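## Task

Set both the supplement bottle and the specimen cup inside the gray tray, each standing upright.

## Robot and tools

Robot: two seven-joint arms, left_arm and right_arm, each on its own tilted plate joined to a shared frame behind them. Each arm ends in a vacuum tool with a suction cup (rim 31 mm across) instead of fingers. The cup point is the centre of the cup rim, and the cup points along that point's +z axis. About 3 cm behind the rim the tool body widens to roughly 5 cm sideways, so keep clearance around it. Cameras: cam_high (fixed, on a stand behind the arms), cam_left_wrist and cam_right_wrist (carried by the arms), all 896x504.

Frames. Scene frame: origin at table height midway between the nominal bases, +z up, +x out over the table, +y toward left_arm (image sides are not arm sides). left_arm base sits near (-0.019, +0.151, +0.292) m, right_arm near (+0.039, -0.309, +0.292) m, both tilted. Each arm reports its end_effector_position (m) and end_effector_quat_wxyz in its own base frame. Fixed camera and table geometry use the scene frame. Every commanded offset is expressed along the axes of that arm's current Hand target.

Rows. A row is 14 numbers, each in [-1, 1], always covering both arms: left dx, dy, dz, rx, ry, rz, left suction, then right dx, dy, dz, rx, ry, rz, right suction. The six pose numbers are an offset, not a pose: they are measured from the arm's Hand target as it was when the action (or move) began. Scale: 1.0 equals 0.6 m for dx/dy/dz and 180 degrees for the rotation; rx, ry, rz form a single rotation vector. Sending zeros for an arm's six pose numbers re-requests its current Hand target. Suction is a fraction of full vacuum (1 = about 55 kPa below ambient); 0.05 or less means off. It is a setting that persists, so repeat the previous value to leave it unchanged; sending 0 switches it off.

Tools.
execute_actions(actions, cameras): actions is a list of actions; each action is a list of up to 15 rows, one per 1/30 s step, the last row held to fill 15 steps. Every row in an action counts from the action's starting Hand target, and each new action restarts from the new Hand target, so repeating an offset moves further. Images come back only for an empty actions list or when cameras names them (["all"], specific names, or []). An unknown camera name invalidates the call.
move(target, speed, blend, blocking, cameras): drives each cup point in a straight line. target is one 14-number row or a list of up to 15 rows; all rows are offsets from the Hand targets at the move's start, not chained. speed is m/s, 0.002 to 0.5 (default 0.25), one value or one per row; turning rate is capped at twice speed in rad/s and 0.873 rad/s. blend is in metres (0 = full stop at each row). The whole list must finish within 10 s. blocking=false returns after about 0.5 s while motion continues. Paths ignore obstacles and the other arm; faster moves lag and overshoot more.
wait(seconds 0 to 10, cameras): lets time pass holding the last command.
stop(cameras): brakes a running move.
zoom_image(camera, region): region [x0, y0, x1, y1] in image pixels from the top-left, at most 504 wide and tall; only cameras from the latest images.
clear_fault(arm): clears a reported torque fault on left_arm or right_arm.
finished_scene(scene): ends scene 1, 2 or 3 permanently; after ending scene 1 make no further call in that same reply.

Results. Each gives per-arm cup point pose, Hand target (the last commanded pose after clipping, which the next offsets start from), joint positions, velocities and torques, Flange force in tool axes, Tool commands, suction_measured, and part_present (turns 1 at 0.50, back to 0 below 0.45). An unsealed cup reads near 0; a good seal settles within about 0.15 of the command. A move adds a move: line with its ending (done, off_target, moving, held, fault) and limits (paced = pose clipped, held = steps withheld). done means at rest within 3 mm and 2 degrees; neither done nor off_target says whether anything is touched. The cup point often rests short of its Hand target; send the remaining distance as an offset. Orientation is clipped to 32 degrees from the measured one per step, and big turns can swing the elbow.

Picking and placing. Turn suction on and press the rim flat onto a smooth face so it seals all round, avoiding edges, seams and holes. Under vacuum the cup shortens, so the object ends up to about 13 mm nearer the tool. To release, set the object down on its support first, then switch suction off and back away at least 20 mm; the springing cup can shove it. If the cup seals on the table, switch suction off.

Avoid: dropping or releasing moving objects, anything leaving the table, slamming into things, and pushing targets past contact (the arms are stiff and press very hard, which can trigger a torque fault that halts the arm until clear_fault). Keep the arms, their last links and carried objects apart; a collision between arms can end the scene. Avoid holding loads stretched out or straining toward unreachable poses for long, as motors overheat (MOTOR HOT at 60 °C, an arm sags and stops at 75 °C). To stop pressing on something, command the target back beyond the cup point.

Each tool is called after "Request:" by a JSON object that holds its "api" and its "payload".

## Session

Request:
{"api": "execute_actions", "payload": {"actions": []}}

Scene clock: 0.00 s.
left_arm: end_effector_position=(+0.5871, -0.1917, +0.3715) suction_measured=0.00 part_present=0 end_effector_quat_wxyz=(+0.056, +0.898, -0.006, +0.437) | right_arm: end_effector_position=(+0.8371, +0.2340, +0.2003) suction_measured=0.01 part_present=0 end_effector_quat_wxyz=(-0.118, +0.750, -0.520, +0.392)
Joint positions: left_arm=[1.237 0.927 -1.74 1.72 -1.565 -0.949 2.365] | right_arm=[-0.449 1.221 -0.097 0.49 3.977 -0.926 1.129]
Joint velocities: within noise
Joint torques (N m): no reading
Motor temperatures (°C): left_arm=[31 21 24 23 30 35 36] | right_arm=[24 19 27 25 29 31 37]
Flange force (N): no reading
Hand target: left_arm +0.5871, -0.1917, +0.3715; +0.056, +0.898, -0.006, +0.437 | right_arm +0.8371, +0.2341, +0.2003; -0.118, +0.750, -0.520, +0.392
Tool commands: left_gripper/suction=+0.0 right_gripper/suction=+0.0
camera_calibration:
cam_left_wrist: T_world_to_cam=[[0.636724, 0.0316943, 0.77044, -0.650348], [-0.078725, -0.991262, 0.10584, -0.12967], [0.767063, -0.128044, -0.628665, -0.127711], [0, 0, 0, 1]] pos_world=[0.501846, -0.124277, 0.434491]
cam_right_wrist: T_world_to_cam=[[0.167519, -0.857373, 0.486672, -0.0401902], [-0.694268, -0.453075, -0.559209, 0.853299], [0.699949, -0.244203, -0.671145, -0.278357], [0, 0, 0, 1]] pos_world=[0.793987, 0.284175, 0.309914]

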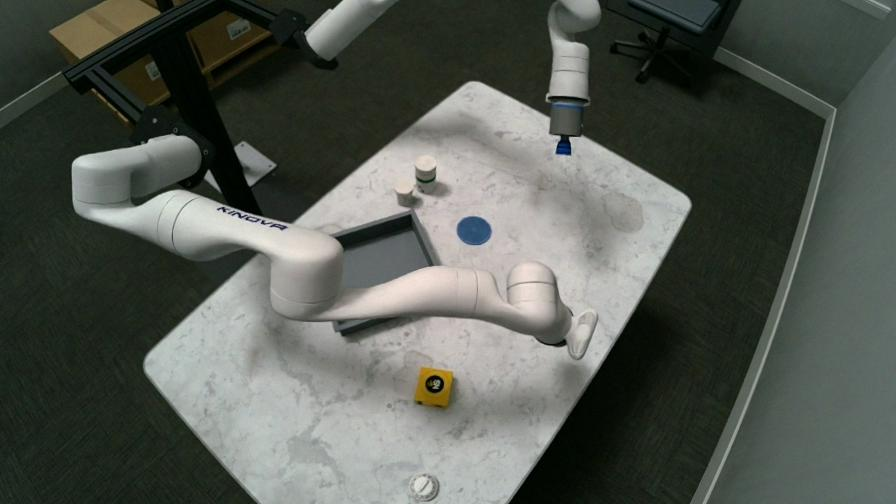

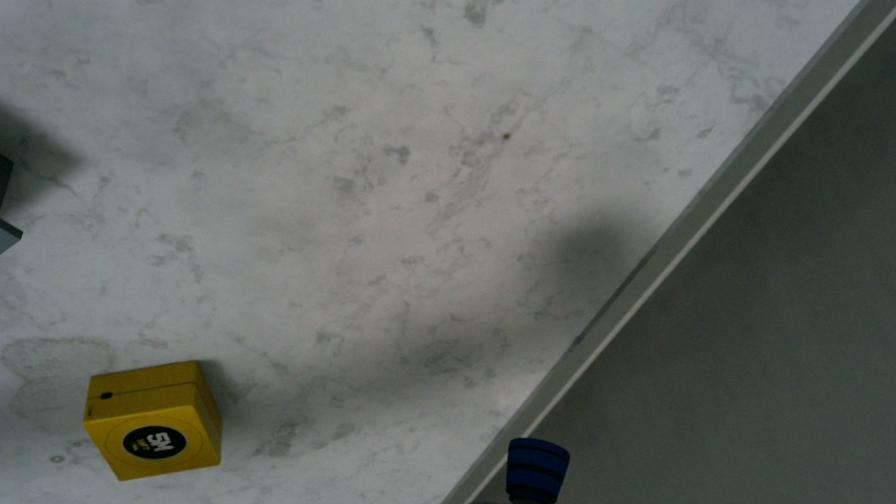

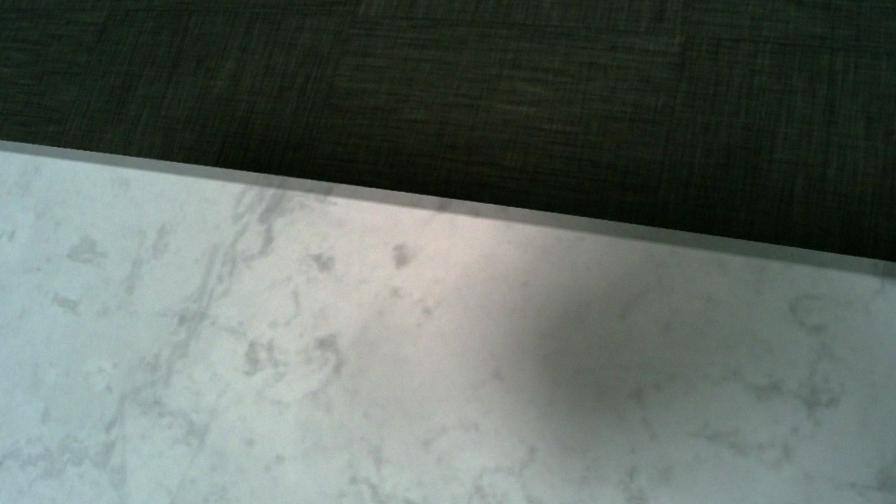

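Request:
{"api": "zoom_image", "payload": {"camera": "cam_high", "region": [370, 140, 510, 260]}}

Scaled by 3.600 from the camera's 896x504 image, which has a finer 1280x720 frame.

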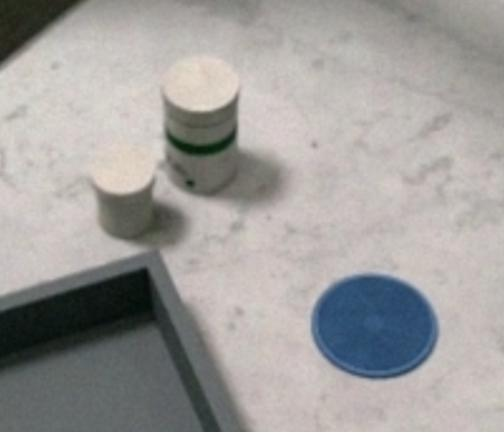

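Request:
{"api": "move", "payload": {"target": [[-0.0427,-0.4637,-0.4852,0,0,0,0,-0.1,0.16,-0.16,-0.0954,0.11,0,0],[-0.0427,-0.4637,-0.4852,0,0,0,0,-0.5377,0.8515,-0.314,-0.0954,0.11,0,0]], "speed": [0.25,0.25], "blend": [0.05,0], "cameras": ["all"]}}

Scene clock: 12.30 s.
left_arm: end_effector_position=(+0.3598, +0.1145, +0.5033) suction_measured=0.00 part_present=0 end_effector_quat_wxyz=(+0.056, +0.898, -0.006, +0.437) | right_arm: end_effector_position=(+0.3029, +0.3384, -0.1226) suction_measured=0.01 part_present=0 end_effector_quat_wxyz=(+0.086, +0.681, -0.585, +0.433)
Joint positions: left_arm=[1.348 0.357 -2.526 1.878 -2.037 -1.386 1.822] | right_arm=[-1.261 1.447 -0.067 1.302 3.971 -1.212 -0.209]
Joint torques (N m): left_arm=[3.49 8.65 -1.59 -4.98 0.59 -1.17 0.12] | right_arm=[-12.83 -13.45 -5.41 -5.64 0.17 -0.06 0.27]
Flange force (N): left_arm=[-3.7 -4.2 4.0] | right_arm=[7.1 2.9 0.5]
Hand target: left_arm +0.3598, +0.1145, +0.5033; +0.056, +0.898, -0.006, +0.437 | right_arm +0.3029, +0.3384, -0.1227; +0.086, +0.681, -0.585, +0.433
Off the commanded pose: left_arm 0.000 m, 0 deg | right_arm 0.000 m, 0 deg.
move: done
camera_calibration:
cam_left_wrist: T_world_to_cam=[[0.636714, 0.0315547, 0.770454, -0.616772], [-0.0788145, -0.991266, 0.105732, 0.142108], [0.767062, -0.128044, -0.628666, 0.168645], [0, 0, 0, 1]] pos_world=[0.274546, 0.181923, 0.566191]
cam_right_wrist: T_world_to_cam=[[-0.0362433, -0.708311, 0.70497, 0.3339], [-0.8796, -0.312219, -0.35892, 0.382191], [0.474332, -0.6331, -0.611714, 0.111575], [0, 0, 0, 1]] pos_world=[0.295353, 0.42647, -0.0299617]

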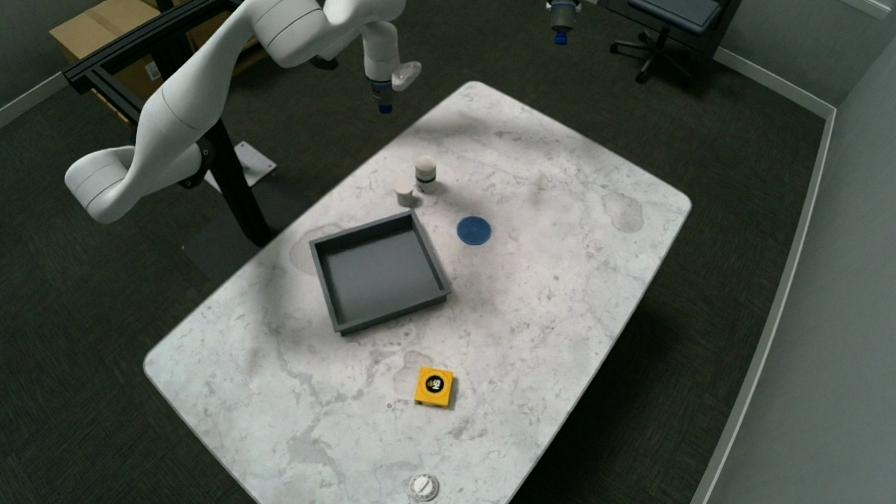

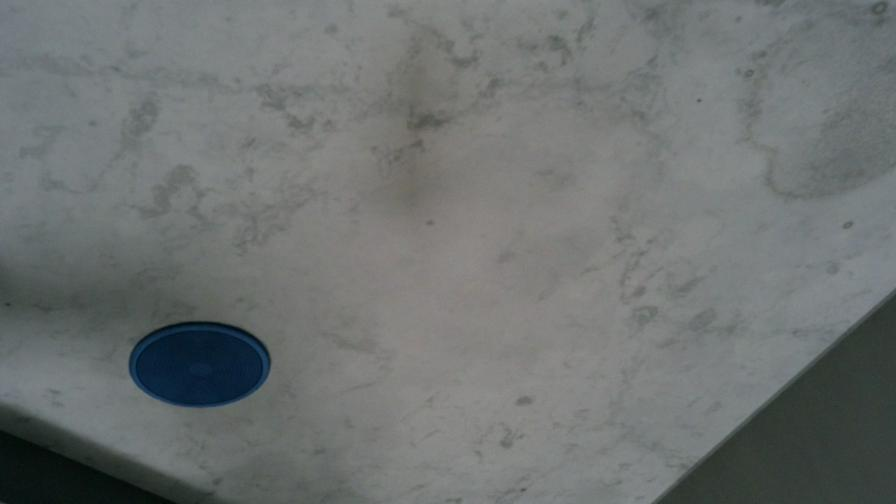

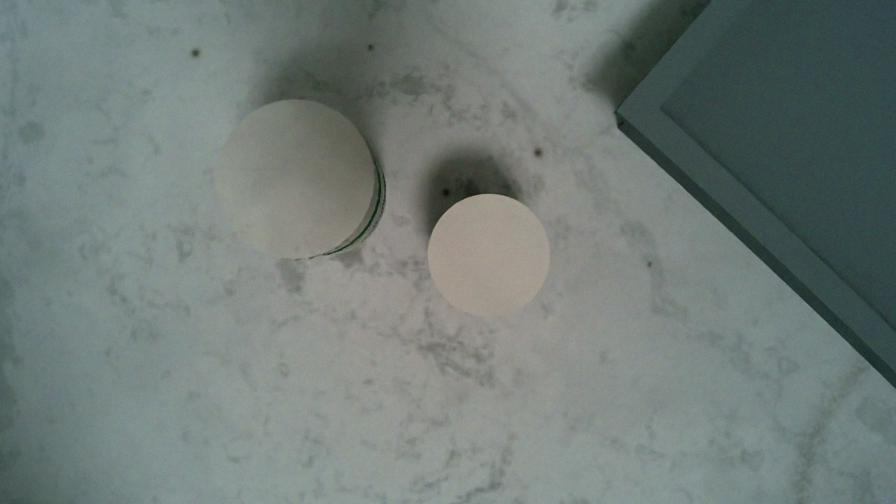

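Request:
{"api": "move", "payload": {"target": [0,0,0,0,0,0,0,-0.0855,-0.1253,0.225,0,0,0,1], "cameras": ["cam_high","cam_right_wrist"]}}

Scene clock: 15.90 s.
left_arm: end_effector_position=(+0.3598, +0.1145, +0.5033) suction_measured=0.00 part_present=0 end_effector_quat_wxyz=(+0.056, +0.898, -0.006, +0.437) | right_arm: end_effector_position=(+0.4373, +0.3139, -0.2112) suction_measured=0.01 part_present=0 end_effector_quat_wxyz=(+0.086, +0.681, -0.585, +0.433)
Joint positions: left_arm=[1.348 0.357 -2.526 1.878 -2.037 -1.386 1.822] | right_arm=[-1.064 1.699 0.015 0.928 4.039 -1.171 0.007]
Joint torques (N m): left_arm=[3.48 8.62 -1.61 -4.97 0.54 -1.18 0.11] | right_arm=[-14.89 -14.26 -4.66 -5.11 0.15 0 0.14]
Flange force (N): left_arm=[-3.7 -4.1 4.1] | right_arm=[9.1 4.0 -1.8]
Hand target: left_arm +0.3598, +0.1145, +0.5033; +0.056, +0.898, -0.006, +0.437 | right_arm +0.4373, +0.3139, -0.2113; +0.086, +0.681, -0.585, +0.433
Off the commanded pose: left_arm 0.000 m, 0 deg | right_arm 0.000 m, 0 deg.
move: done
camera_calibration:
cam_right_wrist: T_world_to_cam=[[-0.0362091, -0.708355, 0.704927, 0.383947], [-0.879585, -0.31224, -0.358939, 0.46099], [0.474362, -0.63304, -0.611752, -0.0218623], [0, 0, 0, 1]] pos_world=[0.429753, 0.40207, -0.118562]
Images, in order (width x height): cam_high 896x504, cam_right_wrist 896x504.

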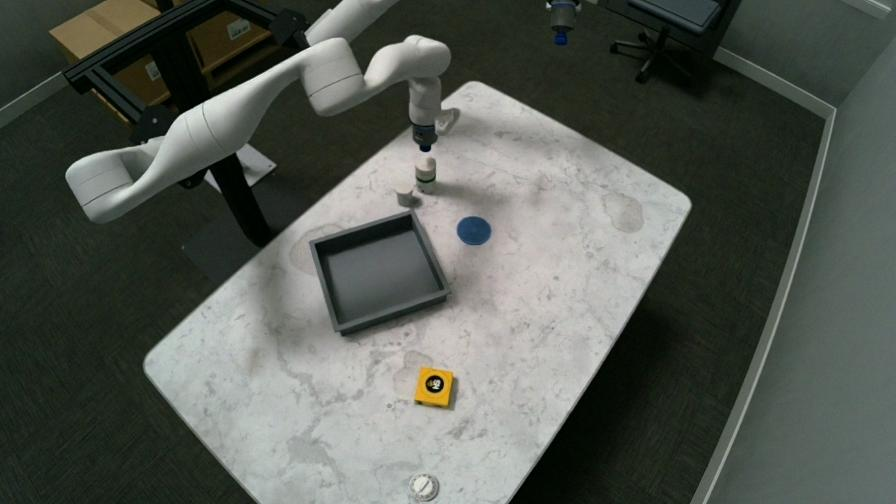

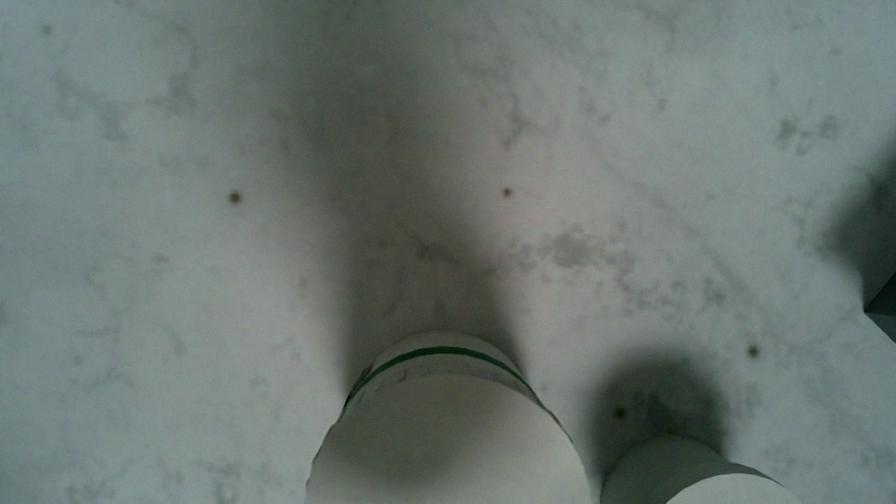

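Request:
{"api": "move", "payload": {"target": [[0,0,0,0,0,0,0,0,0,0.07,0,0,0,1],[0,0,0,0,0,0,0,0,0,0.0865,0,0,0,1]], "speed": [0.12,0.02]}}

Scene clock: 18.67 s.
left_arm: end_effector_position=(+0.3598, +0.1145, +0.5033) suction_measured=0.00 part_present=0 end_effector_quat_wxyz=(+0.056, +0.898, -0.006, +0.437) | right_arm: end_effector_position=(+0.4626, +0.2816, -0.2429) suction_measured=0.29 part_present=0 end_effector_quat_wxyz=(+0.086, +0.681, -0.585, +0.433)
Joint positions: left_arm=[1.348 0.357 -2.526 1.878 -2.037 -1.386 1.822] | right_arm=[-1.008 1.765 0.043 0.894 4.068 -1.113 0.01]
Joint torques (N m): left_arm=[3.53 8.66 -1.62 -4.98 0.57 -1.2 0.08] | right_arm=[-15.42 -14.46 -4.67 -5.02 0.16 0.01 0.24]
Flange force (N): left_arm=[-3.5 -4.3 4.2] | right_arm=[9.5 4.4 -1.5]
Hand target: left_arm +0.3598, +0.1145, +0.5033; +0.056, +0.898, -0.006, +0.437 | right_arm +0.4626, +0.2816, -0.2430; +0.086, +0.681, -0.585, +0.433
Off the commanded pose: left_arm 0.000 m, 0 deg | right_arm 0.000 m, 0 deg.
move: done

Suction rising; nudge 2 mm.

Request:
{"api": "move", "payload": {"target": [0,0,0,0,0,0,0,0,0,0.003,0,0,0,1], "speed": 0.02}}

Scene clock: 19.77 s.
left_arm: end_effector_position=(+0.3598, +0.1145, +0.5033) suction_measured=0.00 part_present=0 end_effector_quat_wxyz=(+0.056, +0.898, -0.006, +0.437) | right_arm: end_effector_position=(+0.4635, +0.2805, -0.2440) suction_measured=0.99 part_present=1 end_effector_quat_wxyz=(+0.086, +0.681, -0.585, +0.433)
Joint positions: left_arm=[1.348 0.357 -2.526 1.878 -2.037 -1.386 1.822] | right_arm=[-1.006 1.767 0.044 0.893 4.069 -1.111 0.01]
Joint torques (N m): left_arm=[3.53 8.64 -1.62 -4.97 0.57 -1.16 0.12] | right_arm=[-15.3 -14.4 -4.69 -5 0.15 -0.08 0.28]
Flange force (N): left_arm=[-3.6 -4.2 4.0] | right_arm=[9.9 4.7 -1.6]
Hand target: left_arm +0.3598, +0.1145, +0.5033; +0.056, +0.898, -0.006, +0.437 | right_arm +0.4635, +0.2805, -0.2440; +0.086, +0.681, -0.585, +0.433
Off the commanded pose: left_arm 0.000 m, 0 deg | right_arm 0.000 m, 0 deg.
move: done

Request:
{"api": "move", "payload": {"target": [[0,0,0,0,0,0,0,0,0,-0.19,0,0,0,1],[0,0,0,0,0,0,0,0.5723,-0.1772,-0.19,0,0,0,1]], "speed": [0.15,0.22], "blend": [0.02,0], "cameras": ["cam_high","cam_right_wrist"]}}

Scene clock: 23.70 s.
left_arm: end_effector_position=(+0.3598, +0.1145, +0.5033) suction_measured=0.00 part_present=0 end_effector_quat_wxyz=(+0.056, +0.898, -0.006, +0.437) | right_arm: end_effector_position=(+0.4803, +0.1357, +0.1037) suction_measured=0.98 part_present=1 end_effector_quat_wxyz=(+0.086, +0.681, -0.585, +0.433)
Joint positions: left_arm=[1.348 0.357 -2.526 1.878 -2.037 -1.386 1.822] | right_arm=[-0.873 0.882 0.14 1.811 4.216 -0.951 0.067]
Joint torques (N m): left_arm=[3.54 8.62 -1.58 -4.98 0.58 -1.17 0.11] | right_arm=[-12.8 -8.86 -5.81 -4 0.12 -0.05 0.12]
Flange force (N): left_arm=[-3.7 -4.1 3.9] | right_arm=[3.5 4.9 0.2]
Hand target: left_arm +0.3598, +0.1145, +0.5033; +0.056, +0.898, -0.006, +0.437 | right_arm +0.4803, +0.1357, +0.1038; +0.086, +0.681, -0.585, +0.433
Off the commanded pose: left_arm 0.000 m, 0 deg | right_arm 0.000 m, 0 deg.
move: done
camera_calibration:
cam_right_wrist: T_world_to_cam=[[-0.036184, -0.708286, 0.704998, 0.0372523], [-0.879644, -0.312213, -0.358817, 0.556199], [0.474254, -0.633131, -0.611742, 0.0376426], [0, 0, 0, 1]] pos_world=[0.472753, 0.223871, 0.196338]
Images, in order (width x height): cam_high 896x504, cam_right_wrist 896x504.

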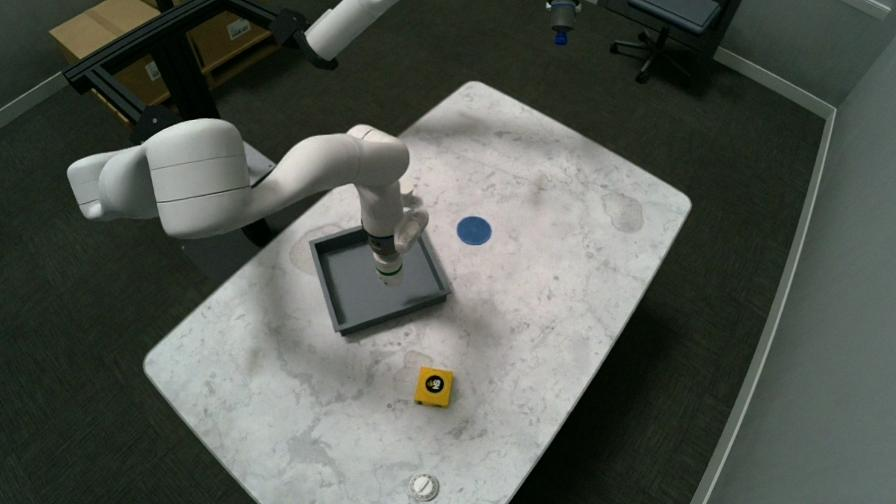

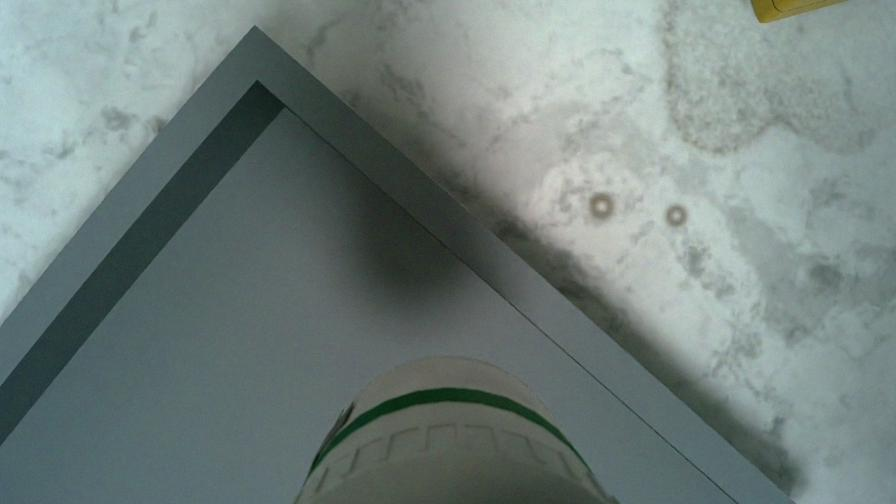

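Request:
{"api": "move", "payload": {"target": [0,0,0,0,0,0,0,-0.0115,0.0165,0.1833,0,0,0,1], "speed": 0.12}}

Request:
{"api": "move", "payload": {"target": [0,0,0,0,0,0,0,0,0,0.0055,0,0,0,1], "speed": 0.02}}

Request:
{"api": "move", "payload": {"target": [0,0,0,0,0,0,0,0,0,0.0045,0,0,0,1], "speed": 0.02}}

Scene clock: 27.30 s.
left_arm: end_effector_position=(+0.3598, +0.1145, +0.5033) suction_measured=0.00 part_present=0 end_effector_quat_wxyz=(+0.056, +0.898, -0.006, +0.437) | right_arm: end_effector_position=(+0.5258, +0.0692, +0.0280) suction_measured=0.99 part_present=1 end_effector_quat_wxyz=(+0.086, +0.681, -0.585, +0.433)
Joint positions: left_arm=[1.348 0.357 -2.526 1.878 -2.037 -1.386 1.822] | right_arm=[-0.755 1.062 0.224 1.796 4.413 -0.76 -0.085]
Joint torques (N m): left_arm=[3.49 8.65 -1.63 -4.97 0.57 -1.15 0.09] | right_arm=[-13.34 -9.82 -5.33 -2.57 0.14 -0.03 0.25]
Flange force (N): left_arm=[-3.6 -4.2 4.1] | right_arm=[3.6 5.2 -1.0]
Hand target: left_arm +0.3598, +0.1145, +0.5033; +0.056, +0.898, -0.006, +0.437 | right_arm +0.5258, +0.0692, +0.0280; +0.086, +0.681, -0.585, +0.433
Off the commanded pose: left_arm 0.000 m, 0 deg | right_arm 0.000 m, 0 deg.
move: done

Scene clock: 28.00 s.
left_arm: end_effector_position=(+0.3598, +0.1145, +0.5033) suction_measured=0.00 part_present=0 end_effector_quat_wxyz=(+0.056, +0.898, -0.006, +0.437) | right_arm: end_effector_position=(+0.5274, +0.0671, +0.0260) suction_measured=1.00 part_present=1 end_effector_quat_wxyz=(+0.086, +0.681, -0.585, +0.433)
Joint positions: left_arm=[1.348 0.357 -2.526 1.878 -2.037 -1.386 1.822] | right_arm=[-0.751 1.068 0.226 1.793 4.419 -0.755 -0.088]
Joint torques (N m): left_arm=[3.53 8.65 -1.61 -4.94 0.53 -1.15 0.1] | right_arm=[-13.26 -9.85 -5.31 -2.51 0.11 -0.03 0.2]
Flange force (N): left_arm=[-3.5 -4.2 4.0] | right_arm=[3.5 5.1 -1.1]
Hand target: left_arm +0.3598, +0.1145, +0.5033; +0.056, +0.898, -0.006, +0.437 | right_arm +0.5274, +0.0671, +0.0260; +0.086, +0.681, -0.585, +0.433
Off the commanded pose: left_arm 0.000 m, 0 deg | right_arm 0.000 m, 0 deg.
move: done

Scene clock: 28.70 s.
left_arm: end_effector_position=(+0.3598, +0.1145, +0.5033) suction_measured=0.00 part_present=0 end_effector_quat_wxyz=(+0.056, +0.898, -0.006, +0.437) | right_arm: end_effector_position=(+0.5288, +0.0655, +0.0243) suction_measured=0.96 part_present=1 end_effector_quat_wxyz=(+0.086, +0.681, -0.585, +0.433)
Joint positions: left_arm=[1.348 0.357 -2.526 1.878 -2.037 -1.386 1.822] | right_arm=[-0.748 1.072 0.228 1.791 4.423 -0.752 -0.091]
Joint torques (N m): left_arm=[3.5 8.66 -1.61 -4.98 0.58 -1.18 0.12] | right_arm=[-13.35 -9.82 -5.28 -2.46 0.11 -0.05 0.22]
Flange force (N): left_arm=[-3.7 -4.3 4.1] | right_arm=[3.6 5.0 -1.1]
Hand target: left_arm +0.3598, +0.1145, +0.5033; +0.056, +0.898, -0.006, +0.437 | right_arm +0.5288, +0.0655, +0.0243; +0.086, +0.681, -0.585, +0.433
Off the commanded pose: left_arm 0.000 m, 0 deg | right_arm 0.000 m, 0 deg.
move: done

Request:
{"api": "move", "payload": {"target": [0,0,0,0,0,0,0,0,0,0.0045,0,0,0,1], "speed": 0.02}}

Request:
{"api": "move", "payload": {"target": [0,0,0,0,0,0,0,0,0,0.0035,0,0,0,1], "speed": 0.02}}

Scene clock: 30.43 s.
left_arm: end_effector_position=(+0.3598, +0.1145, +0.5033) suction_measured=0.00 part_present=0 end_effector_quat_wxyz=(+0.056, +0.898, -0.006, +0.437) | right_arm: end_effector_position=(+0.5301, +0.0638, +0.0227) suction_measured=0.98 part_present=1 end_effector_quat_wxyz=(+0.086, +0.681, -0.585, +0.433)
Joint positions: left_arm=[1.348 0.357 -2.526 1.878 -2.037 -1.386 1.822] | right_arm=[-0.745 1.077 0.23 1.789 4.428 -0.748 -0.094]
Joint torques (N m): left_arm=[3.48 8.64 -1.57 -4.99 0.57 -1.16 0.1] | right_arm=[-13.38 -9.82 -5.26 -2.46 0.13 -0.07 0.22]
Flange force (N): left_arm=[-3.8 -4.0 3.9] | right_arm=[3.7 5.0 -1.2]
Hand target: left_arm +0.3598, +0.1145, +0.5033; +0.056, +0.898, -0.006, +0.437 | right_arm +0.5301, +0.0638, +0.0227; +0.086, +0.681, -0.585, +0.433
Off the commanded pose: left_arm 0.000 m, 0 deg | right_arm 0.000 m, 0 deg.
move: done

Scene clock: 31.13 s.
left_arm: end_effector_position=(+0.3598, +0.1145, +0.5033) suction_measured=0.00 part_present=0 end_effector_quat_wxyz=(+0.056, +0.898, -0.006, +0.437) | right_arm: end_effector_position=(+0.5311, +0.0625, +0.0214) suction_measured=0.99 part_present=1 end_effector_quat_wxyz=(+0.086, +0.681, -0.585, +0.433)
Joint positions: left_arm=[1.348 0.357 -2.526 1.878 -2.037 -1.386 1.822] | right_arm=[-0.742 1.08 0.232 1.788 4.431 -0.745 -0.096]
Joint torques (N m): left_arm=[3.5 8.63 -1.59 -4.96 0.56 -1.18 0.09] | right_arm=[-7.96 -5.5 -2.45 -3.02 0.63 0.5 0.24]
Flange force (N): left_arm=[-3.6 -4.1 4.0] | right_arm=[5.8 7.7 -19.2]
Hand target: left_arm +0.3598, +0.1145, +0.5033; +0.056, +0.898, -0.006, +0.437 | right_arm +0.5311, +0.0625, +0.0214; +0.086, +0.681, -0.585, +0.433
Off the commanded pose: left_arm 0.000 m, 0 deg | right_arm 0.000 m, 0 deg.
move: done

Request:
{"api": "execute_actions", "payload": {"actions": [[[0,0,0,0,0,0,0,0,0,0,0,0,0,0]]]}}

Request:
{"api": "move", "payload": {"target": [[0,0,0,0,0,0,0,0,0,-0.05,0,0,0,0],[0,0,0,0,0,0,0,0,0,-0.13,0,0,0,0],[0,0,0,0,0,0,0,-0.4405,0.2018,-0.13,0,0,0,0],[0,0,0,0,0,0,0,-0.4405,0.2018,-0.033,0,0,0,1]], "speed": [0.05,0.2,0.25,0.2], "blend": [0.01,0.03,0.02,0], "cameras": ["cam_high","cam_right_wrist"]}}

Scene clock: 34.20 s.
left_arm: end_effector_position=(+0.3598, +0.1145, +0.5033) suction_measured=0.00 part_present=0 end_effector_quat_wxyz=(+0.056, +0.898, -0.006, +0.437) | right_arm: end_effector_position=(+0.5311, +0.0625, +0.0214) suction_measured=0.01 part_present=0 end_effector_quat_wxyz=(+0.086, +0.681, -0.585, +0.433)
Joint positions: left_arm=[1.348 0.357 -2.526 1.878 -2.037 -1.386 1.822] | right_arm=[-0.742 1.08 0.232 1.788 4.431 -0.745 -0.096]
Joint torques (N m): left_arm=[3.55 8.63 -1.64 -4.93 0.56 -1.15 0.07] | right_arm=[-4.44 -2.93 -0.37 -3 0.87 0.68 0.23]
Hand target: left_arm +0.3598, +0.1145, +0.5033; +0.056, +0.898, -0.006, +0.437 | right_arm +0.5311, +0.0625, +0.0214; +0.086, +0.681, -0.585, +0.433
Off the commanded pose: left_arm 0.000 m, 0 deg | right_arm 0.000 m, 0 deg.

Scene clock: 37.40 s.
left_arm: end_effector_position=(+0.3598, +0.1145, +0.5033) suction_measured=0.00 part_present=0 end_effector_quat_wxyz=(+0.056, +0.898, -0.006, +0.437) | right_arm: end_effector_position=(+0.4315, +0.2291, -0.1959) suction_measured=0.01 part_present=0 end_effector_quat_wxyz=(+0.086, +0.681, -0.585, +0.433)
Joint positions: left_arm=[1.348 0.357 -2.526 1.878 -2.037 -1.386 1.822] | right_arm=[-1.019 1.59 0.058 1.305 4.169 -0.97 -0.207]
Joint torques (N m): left_arm=[3.51 8.62 -1.55 -4.93 0.56 -1.15 0.1] | right_arm=[-14.06 -12.82 -5.48 -4.14 0.13 -0.04 0.22]
Flange force (N): left_arm=[-3.6 -4.0 3.7] | right_arm=[7.2 3.4 -1.7]
Hand target: left_arm +0.3598, +0.1145, +0.5033; +0.056, +0.898, -0.006, +0.437 | right_arm +0.4315, +0.2291, -0.1959; +0.086, +0.681, -0.585, +0.433
Off the commanded pose: left_arm 0.000 m, 0 deg | right_arm 0.000 m, 0 deg.
move: done; blend cut to 0.024 m at target 2
camera_calibration:
cam_right_wrist: T_world_to_cam=[[-0.0362091, -0.708355, 0.704927, 0.312812], [-0.879585, -0.31224, -0.358939, 0.434871], [0.474362, -0.63304, -0.611752, -0.0634963], [0, 0, 0, 1]] pos_world=[0.423953, 0.31717, -0.103262]
Images, in order (width x height): cam_high 896x504, cam_right_wrist 896x504.

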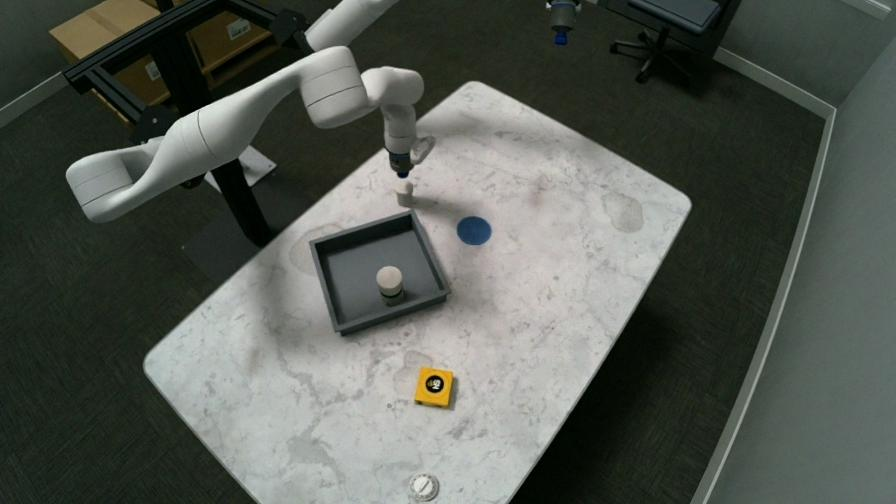

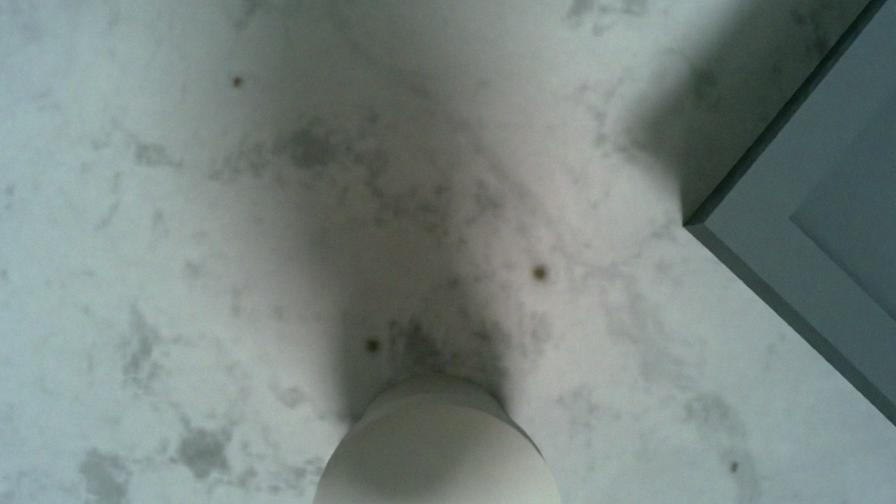

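Request:
{"api": "move", "payload": {"target": [[0,0,0,0,0,0,0,0.003,-0.0035,0.055,0,0,0,1],[0,0,0,0,0,0,0,0.003,-0.0035,0.07,0,0,0,1]], "speed": [0.12,0.02]}}

Scene clock: 40.10 s.
left_arm: end_effector_position=(+0.3598, +0.1145, +0.5033) suction_measured=0.00 part_present=0 end_effector_quat_wxyz=(+0.056, +0.898, -0.006, +0.437) | right_arm: end_effector_position=(+0.4537, +0.2022, -0.2195) suction_measured=0.01 part_present=0 end_effector_quat_wxyz=(+0.086, +0.681, -0.585, +0.433)
Joint positions: left_arm=[1.348 0.357 -2.526 1.878 -2.037 -1.386 1.822] | right_arm=[-0.971 1.645 0.09 1.274 4.205 -0.92 -0.211]
Joint torques (N m): left_arm=[3.49 8.61 -1.66 -4.97 0.55 -1.17 0.1] | right_arm=[-14.22 -12.75 -5.29 -3.91 0.13 -0.03 0.25]
Flange force (N): left_arm=[-3.6 -4.1 4.2] | right_arm=[7.4 3.7 -2.1]
Hand target: left_arm +0.3598, +0.1145, +0.5033; +0.056, +0.898, -0.006, +0.437 | right_arm +0.4537, +0.2022, -0.2195; +0.086, +0.681, -0.585, +0.433
Off the commanded pose: left_arm 0.000 m, 0 deg | right_arm 0.000 m, 0 deg.
move: done

Request:
{"api": "move", "payload": {"target": [[0,0,0,0,0,0,0,0,0,0.006,0,0,0,1]], "speed": 0.02}}

Request:
{"api": "move", "payload": {"target": [[0,0,0,0,0,0,0,0,0,0.004,0,0,0,1]], "speed": 0.02, "cameras": ["cam_high","cam_right_wrist"]}}

Scene clock: 41.57 s.
left_arm: end_effector_position=(+0.3598, +0.1145, +0.5033) suction_measured=0.00 part_present=0 end_effector_quat_wxyz=(+0.056, +0.898, -0.006, +0.437) | right_arm: end_effector_position=(+0.4555, +0.2000, -0.2217) suction_measured=0.01 part_present=0 end_effector_quat_wxyz=(+0.086, +0.681, -0.585, +0.433)
Joint positions: left_arm=[1.348 0.357 -2.526 1.878 -2.037 -1.386 1.822] | right_arm=[-0.966 1.65 0.093 1.27 4.208 -0.917 -0.211]
Joint torques (N m): left_arm=[3.54 8.66 -1.61 -4.96 0.57 -1.14 0.11] | right_arm=[-14.11 -12.55 -5.24 -3.82 0.11 -0.04 0.27]
Flange force (N): left_arm=[-3.6 -4.2 3.9] | right_arm=[7.5 3.6 -2.5]
Hand target: left_arm +0.3598, +0.1145, +0.5033; +0.056, +0.898, -0.006, +0.437 | right_arm +0.4555, +0.2000, -0.2217; +0.086, +0.681, -0.585, +0.433
Off the commanded pose: left_arm 0.000 m, 0 deg | right_arm 0.000 m, 0 deg.
move: done

Scene clock: 42.27 s.
left_arm: end_effector_position=(+0.3598, +0.1145, +0.5033) suction_measured=0.00 part_present=0 end_effector_quat_wxyz=(+0.056, +0.898, -0.006, +0.437) | right_arm: end_effector_position=(+0.4566, +0.1985, -0.2232) suction_measured=0.58 part_present=1 end_effector_quat_wxyz=(+0.086, +0.681, -0.585, +0.433)
Joint positions: left_arm=[1.348 0.357 -2.526 1.878 -2.037 -1.386 1.822] | right_arm=[-0.964 1.654 0.095 1.267 4.21 -0.914 -0.211]
Joint torques (N m): left_arm=[3.52 8.68 -1.59 -4.99 0.58 -1.19 0.08] | right_arm=[-14.32 -12.8 -5.43 -3.85 0.12 -0.03 0.23]
Flange force (N): left_arm=[-3.6 -4.3 4.1] | right_arm=[7.3 3.5 -1.9]
Hand target: left_arm +0.3598, +0.1145, +0.5033; +0.056, +0.898, -0.006, +0.437 | right_arm +0.4566, +0.1985, -0.2232; +0.086, +0.681, -0.585, +0.433
Off the commanded pose: left_arm 0.000 m, 0 deg | right_arm 0.000 m, 0 deg.
move: done
camera_calibration:
cam_right_wrist: T_world_to_cam=[[-0.0363076, -0.708331, 0.704946, 0.31133], [-0.879638, -0.312114, -0.358917, 0.437586], [0.474255, -0.633129, -0.611743, -0.1114], [0, 0, 0, 1]] pos_world=[0.449053, 0.28657, -0.130562]
Images, in order (width x height): cam_high 896x504, cam_right_wrist 896x504.

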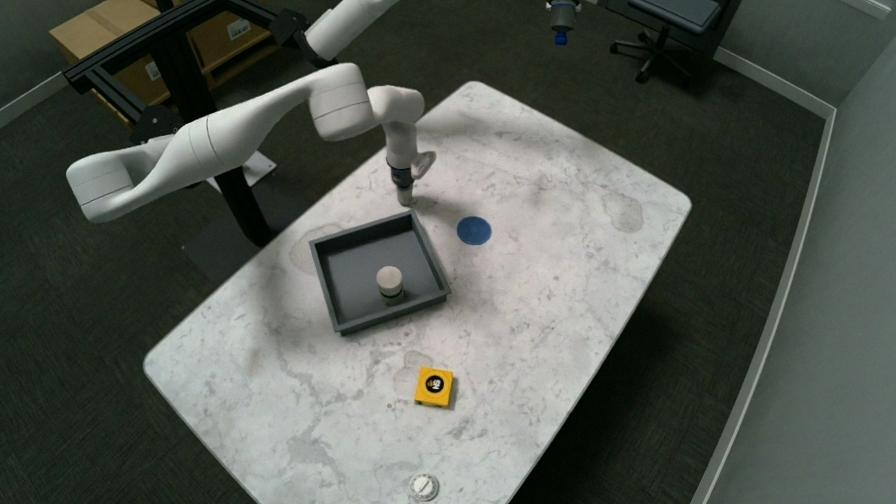

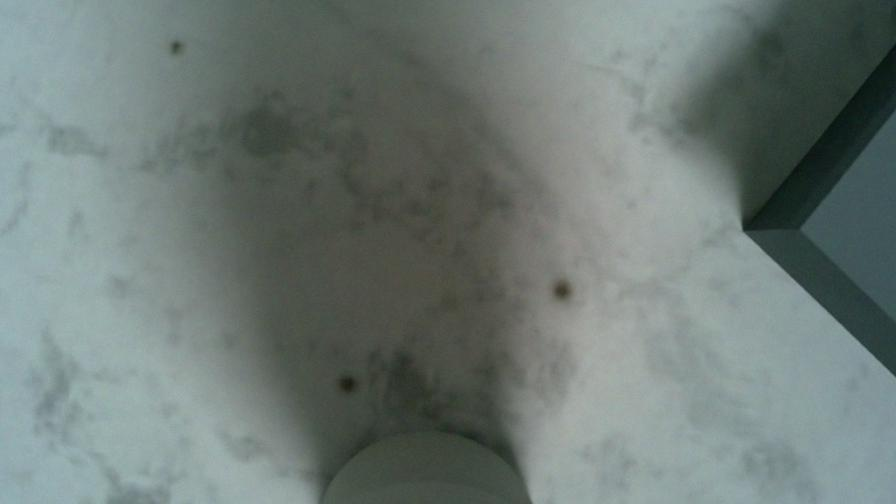

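Request:
{"api": "move", "payload": {"target": [[0,0,0,0,0,0,0,0,0,-0.16,0,0,0,1],[0,0,0,0,0,0,0,0.3315,-0.0493,-0.16,0,0,0,1],[0,0,0,0,0,0,0,0.3315,-0.0493,-0.006,0,0,0,1]], "speed": [0.12,0.2,0.1], "blend": [0.02,0.01,0], "cameras": ["cam_high"]}}

Request:
{"api": "move", "payload": {"target": [0,0,0,0,0,0,0,0,0,0.0055,0,0,0,1], "speed": 0.02}}

Request:
{"api": "move", "payload": {"target": [0,0,0,0,0,0,0,0,0,0.004,0,0,0,1], "speed": 0.02}}

Scene clock: 47.13 s.
left_arm: end_effector_position=(+0.3598, +0.1145, +0.5033) suction_measured=0.00 part_present=0 end_effector_quat_wxyz=(+0.056, +0.898, -0.006, +0.437) | right_arm: end_effector_position=(+0.4690, +0.0661, -0.0722) suction_measured=0.98 part_present=1 end_effector_quat_wxyz=(+0.086, +0.681, -0.585, +0.433)
Joint positions: left_arm=[1.348 0.357 -2.526 1.878 -2.037 -1.386 1.822] | right_arm=[-0.868 1.298 0.257 1.855 4.546 -0.669 -0.465]
Joint torques (N m): left_arm=[3.58 8.63 -1.63 -4.95 0.56 -1.18 0.1] | right_arm=[-12.94 -9.73 -4.8 -1.75 0.13 -0.01 0.28]
Flange force (N): left_arm=[-3.5 -4.2 4.1] | right_arm=[4.8 3.5 -1.8]
Hand target: left_arm +0.3598, +0.1145, +0.5033; +0.056, +0.898, -0.006, +0.437 | right_arm +0.4690, +0.0661, -0.0723; +0.086, +0.681, -0.585, +0.433
Off the commanded pose: left_arm 0.000 m, 0 deg | right_arm 0.000 m, 0 deg.
move: done
Images, in order (width x height): cam_high 896x504.

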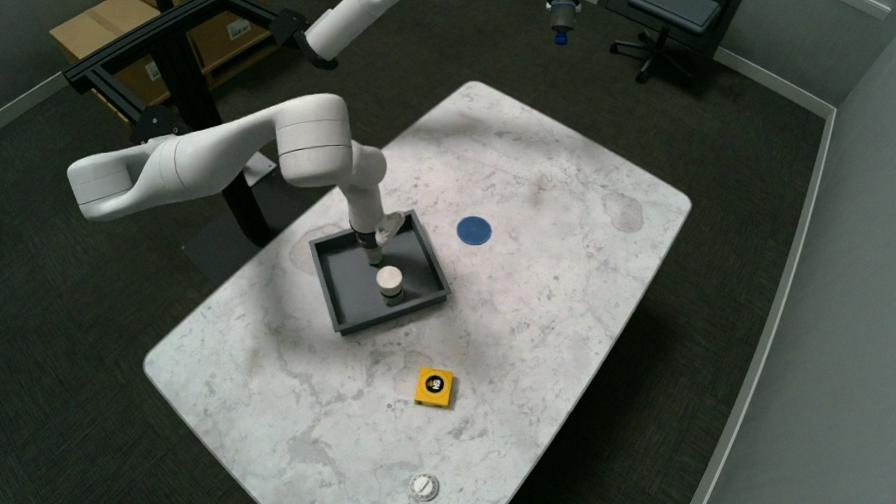

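Scene clock: 47.83 s.
left_arm: end_effector_position=(+0.3598, +0.1145, +0.5033) suction_measured=0.00 part_present=0 end_effector_quat_wxyz=(+0.056, +0.898, -0.006, +0.437) | right_arm: end_effector_position=(+0.4706, +0.0640, -0.0743) suction_measured=0.99 part_present=1 end_effector_quat_wxyz=(+0.086, +0.681, -0.585, +0.433)
Joint positions: left_arm=[1.348 0.357 -2.526 1.878 -2.037 -1.386 1.822] | right_arm=[-0.864 1.303 0.26 1.852 4.553 -0.666 -0.47]
Joint torques (N m): left_arm=[3.5 8.6 -1.6 -4.95 0.57 -1.18 0.12] | right_arm=[-12.94 -9.96 -4.87 -1.75 0.1 -0.07 0.2]
Flange force (N): left_arm=[-3.7 -4.1 4.0] | right_arm=[4.6 3.6 -1.4]
Hand target: left_arm +0.3598, +0.1145, +0.5033; +0.056, +0.898, -0.006, +0.437 | right_arm +0.4706, +0.0640, -0.0743; +0.086, +0.681, -0.585, +0.433
Off the commanded pose: left_arm 0.000 m, 0 deg | right_arm 0.000 m, 0 deg.
move: done

Scene clock: 48.53 s.
left_arm: end_effector_position=(+0.3598, +0.1145, +0.5033) suction_measured=0.00 part_present=0 end_effector_quat_wxyz=(+0.056, +0.898, -0.006, +0.437) | right_arm: end_effector_position=(+0.4718, +0.0626, -0.0757) suction_measured=1.00 part_present=1 end_effector_quat_wxyz=(+0.086, +0.681, -0.585, +0.433)
Joint positions: left_arm=[1.348 0.357 -2.526 1.878 -2.037 -1.386 1.822] | right_arm=[-0.861 1.308 0.262 1.849 4.558 -0.663 -0.473]
Joint torques (N m): left_arm=[3.49 8.67 -1.6 -4.96 0.57 -1.18 0.1] | right_arm=[-13.02 -9.9 -4.79 -1.7 0.09 -0.05 0.26]
Flange force (N): left_arm=[-3.6 -4.3 4.0] | right_arm=[4.7 3.6 -1.4]
Hand target: left_arm +0.3598, +0.1145, +0.5033; +0.056, +0.898, -0.006, +0.437 | right_arm +0.4718, +0.0626, -0.0757; +0.086, +0.681, -0.585, +0.433
Off the commanded pose: left_arm 0.000 m, 0 deg | right_arm 0.000 m, 0 deg.
move: done

Request:
{"api": "move", "payload": {"target": [0,0,0,0,0,0,0,0,0,0.004,0,0,0,1], "speed": 0.02}}

Request:
{"api": "move", "payload": {"target": [0,0,0,0,0,0,0,0,0,0.0035,0,0,0,1], "speed": 0.02}}

Scene clock: 50.00 s.
left_arm: end_effector_position=(+0.3598, +0.1145, +0.5033) suction_measured=0.00 part_present=0 end_effector_quat_wxyz=(+0.056, +0.898, -0.006, +0.437) | right_arm: end_effector_position=(+0.4730, +0.0611, -0.0772) suction_measured=0.98 part_present=1 end_effector_quat_wxyz=(+0.086, +0.681, -0.585, +0.433)
Joint positions: left_arm=[1.348 0.357 -2.526 1.878 -2.037 -1.386 1.822] | right_arm=[-0.858 1.312 0.264 1.847 4.563 -0.66 -0.476]
Joint torques (N m): left_arm=[3.51 8.64 -1.65 -4.94 0.57 -1.16 0.07] | right_arm=[-12.99 -9.91 -4.78 -1.65 0.09 -0.05 0.22]
Flange force (N): left_arm=[-3.4 -4.2 4.1] | right_arm=[4.5 3.4 -1.5]
Hand target: left_arm +0.3598, +0.1145, +0.5033; +0.056, +0.898, -0.006, +0.437 | right_arm +0.4730, +0.0611, -0.0772; +0.086, +0.681, -0.585, +0.433
Off the commanded pose: left_arm 0.000 m, 0 deg | right_arm 0.000 m, 0 deg.
move: done

Scene clock: 50.70 s.
left_arm: end_effector_position=(+0.3598, +0.1145, +0.5033) suction_measured=0.00 part_present=0 end_effector_quat_wxyz=(+0.056, +0.898, -0.006, +0.437) | right_arm: end_effector_position=(+0.4740, +0.0597, -0.0785) suction_measured=0.99 part_present=1 end_effector_quat_wxyz=(+0.086, +0.681, -0.585, +0.433)
Joint positions: left_arm=[1.348 0.357 -2.526 1.878 -2.037 -1.386 1.822] | right_arm=[-0.855 1.315 0.266 1.844 4.567 -0.658 -0.478]
Joint torques (N m): left_arm=[3.49 8.63 -1.58 -4.96 0.57 -1.16 0.14] | right_arm=[-12.98 -9.89 -4.7 -1.68 0.04 -0.06 0.23]
Flange force (N): left_arm=[-3.8 -4.1 3.9] | right_arm=[4.8 3.7 -1.6]
Hand target: left_arm +0.3598, +0.1145, +0.5033; +0.056, +0.898, -0.006, +0.437 | right_arm +0.4740, +0.0597, -0.0785; +0.086, +0.681, -0.585, +0.433
Off the commanded pose: left_arm 0.000 m, 0 deg | right_arm 0.000 m, 0 deg.
move: done

Request:
{"api": "move", "payload": {"target": [0,0,0,0,0,0,0,0,0,0.0035,0,0,0,1], "speed": 0.02}}

Scene clock: 51.90 s.
left_arm: end_effector_position=(+0.3598, +0.1145, +0.5033) suction_measured=0.00 part_present=0 end_effector_quat_wxyz=(+0.056, +0.898, -0.006, +0.437) | right_arm: end_effector_position=(+0.4750, +0.0585, -0.0798) suction_measured=0.98 part_present=1 end_effector_quat_wxyz=(+0.086, +0.681, -0.585, +0.433)
Joint positions: left_arm=[1.348 0.357 -2.526 1.878 -2.037 -1.386 1.822] | right_arm=[-0.852 1.319 0.268 1.842 4.571 -0.656 -0.481]
Joint torques (N m): left_arm=[3.49 8.62 -1.6 -4.94 0.58 -1.15 0.1] | right_arm=[-11.87 -8.88 -4.36 -2.04 0.27 0.09 0.21]
Flange force (N): left_arm=[-3.6 -4.1 3.9] | right_arm=[5.6 4.0 -6.2]
Hand target: left_arm +0.3598, +0.1145, +0.5033; +0.056, +0.898, -0.006, +0.437 | right_arm +0.4750, +0.0584, -0.0798; +0.086, +0.681, -0.585, +0.433
Off the commanded pose: left_arm 0.000 m, 0 deg | right_arm 0.000 m, 0 deg.
move: done

Just in contact. Release.

Request:
{"api": "execute_actions", "payload": {"actions": [[[0,0,0,0,0,0,0,0,0,0.001,0,0,0,0]]]}}

Request:
{"api": "move", "payload": {"target": [[0,0,0,0,0,0,0,0,0,-0.05,0,0,0,0],[0,0,0,0,0,0,0,0,0,-0.25,0,0,0,0]], "speed": [0.05,0.2], "blend": [0.01,0], "cameras": ["cam_high","cam_right_wrist"]}}

Scene clock: 53.40 s.
left_arm: end_effector_position=(+0.3598, +0.1145, +0.5033) suction_measured=0.00 part_present=0 end_effector_quat_wxyz=(+0.056, +0.898, -0.006, +0.437) | right_arm: end_effector_position=(+0.4753, +0.0581, -0.0801) suction_measured=0.01 part_present=0 end_effector_quat_wxyz=(+0.086, +0.681, -0.585, +0.433)
Joint positions: left_arm=[1.348 0.357 -2.526 1.878 -2.037 -1.386 1.822] | right_arm=[-0.852 1.32 0.268 1.842 4.572 -0.655 -0.482]
Joint torques (N m): left_arm=[3.55 8.64 -1.59 -4.95 0.55 -1.2 0.09] | right_arm=[-4.25 -2.06 -0.63 -3.65 0.89 0.9 0.23]
Hand target: left_arm +0.3598, +0.1145, +0.5033; +0.056, +0.898, -0.006, +0.437 | right_arm +0.4753, +0.0580, -0.0801; +0.086, +0.681, -0.585, +0.433
Off the commanded pose: left_arm 0.000 m, 0 deg | right_arm 0.000 m, 0 deg.

Scene clock: 55.03 s.
left_arm: end_effector_position=(+0.3598, +0.1145, +0.5033) suction_measured=0.00 part_present=0 end_effector_quat_wxyz=(+0.056, +0.898, -0.006, +0.437) | right_arm: end_effector_position=(+0.4020, +0.1515, +0.0115) suction_measured=0.01 part_present=0 end_effector_quat_wxyz=(+0.086, +0.681, -0.585, +0.433)
Joint positions: left_arm=[1.348 0.357 -2.526 1.878 -2.037 -1.386 1.822] | right_arm=[-1.029 1.068 0.127 1.918 4.248 -0.87 -0.271]
Joint torques (N m): left_arm=[3.53 8.64 -1.65 -4.97 0.57 -1.17 0.09] | right_arm=[-12.05 -8.9 -5.24 -3.53 0.13 -0.07 0.17]
Flange force (N): left_arm=[-3.5 -4.2 4.2] | right_arm=[4.5 3.8 -0.4]
Hand target: left_arm +0.3598, +0.1145, +0.5033; +0.056, +0.898, -0.006, +0.437 | right_arm +0.4020, +0.1515, +0.0115; +0.086, +0.681, -0.585, +0.433
Off the commanded pose: left_arm 0.000 m, 0 deg | right_arm 0.000 m, 0 deg.
move: done
camera_calibration:
cam_right_wrist: T_world_to_cam=[[-0.0362799, -0.708264, 0.705015, 0.110642], [-0.879624, -0.312186, -0.35889, 0.459166], [0.474284, -0.633169, -0.611679, 0.0283683], [0, 0, 0, 1]] pos_world=[0.394453, 0.239671, 0.104138]
Images, in order (width x height): cam_high 896x504, cam_right_wrist 896x504.

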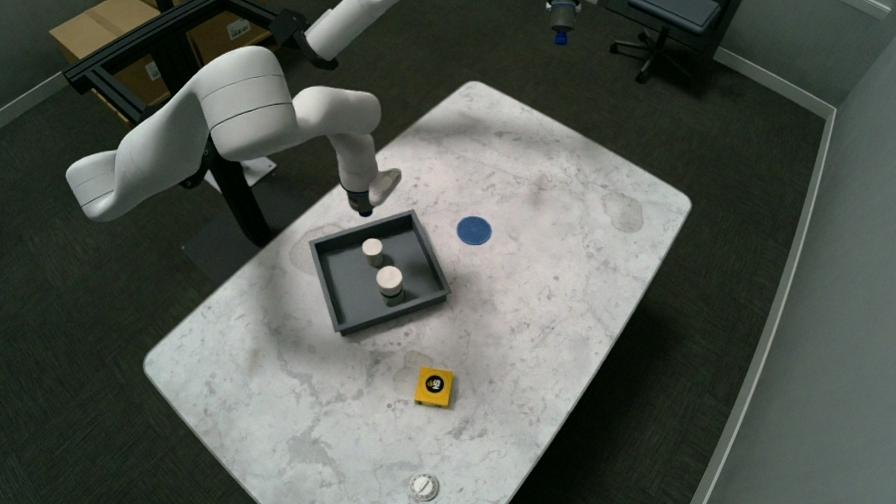

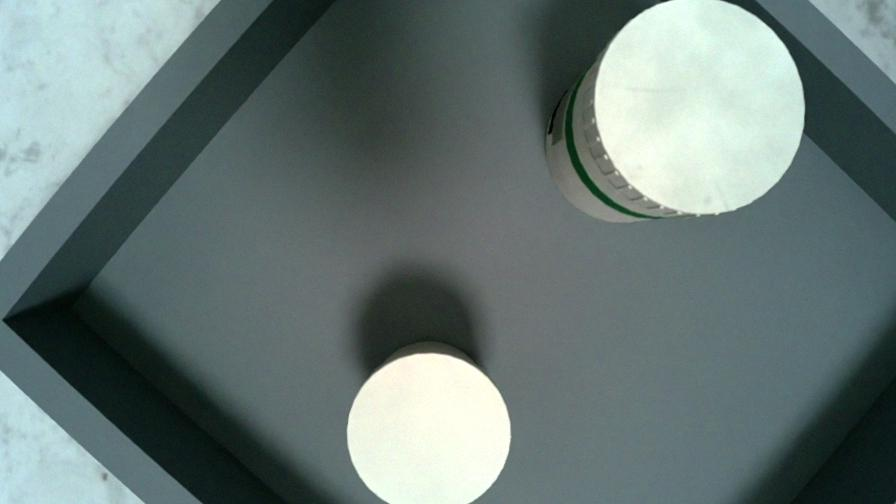

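Request:
{"api": "finished_scene", "payload": {"scene": 3}}

The scene is finished: the task was done.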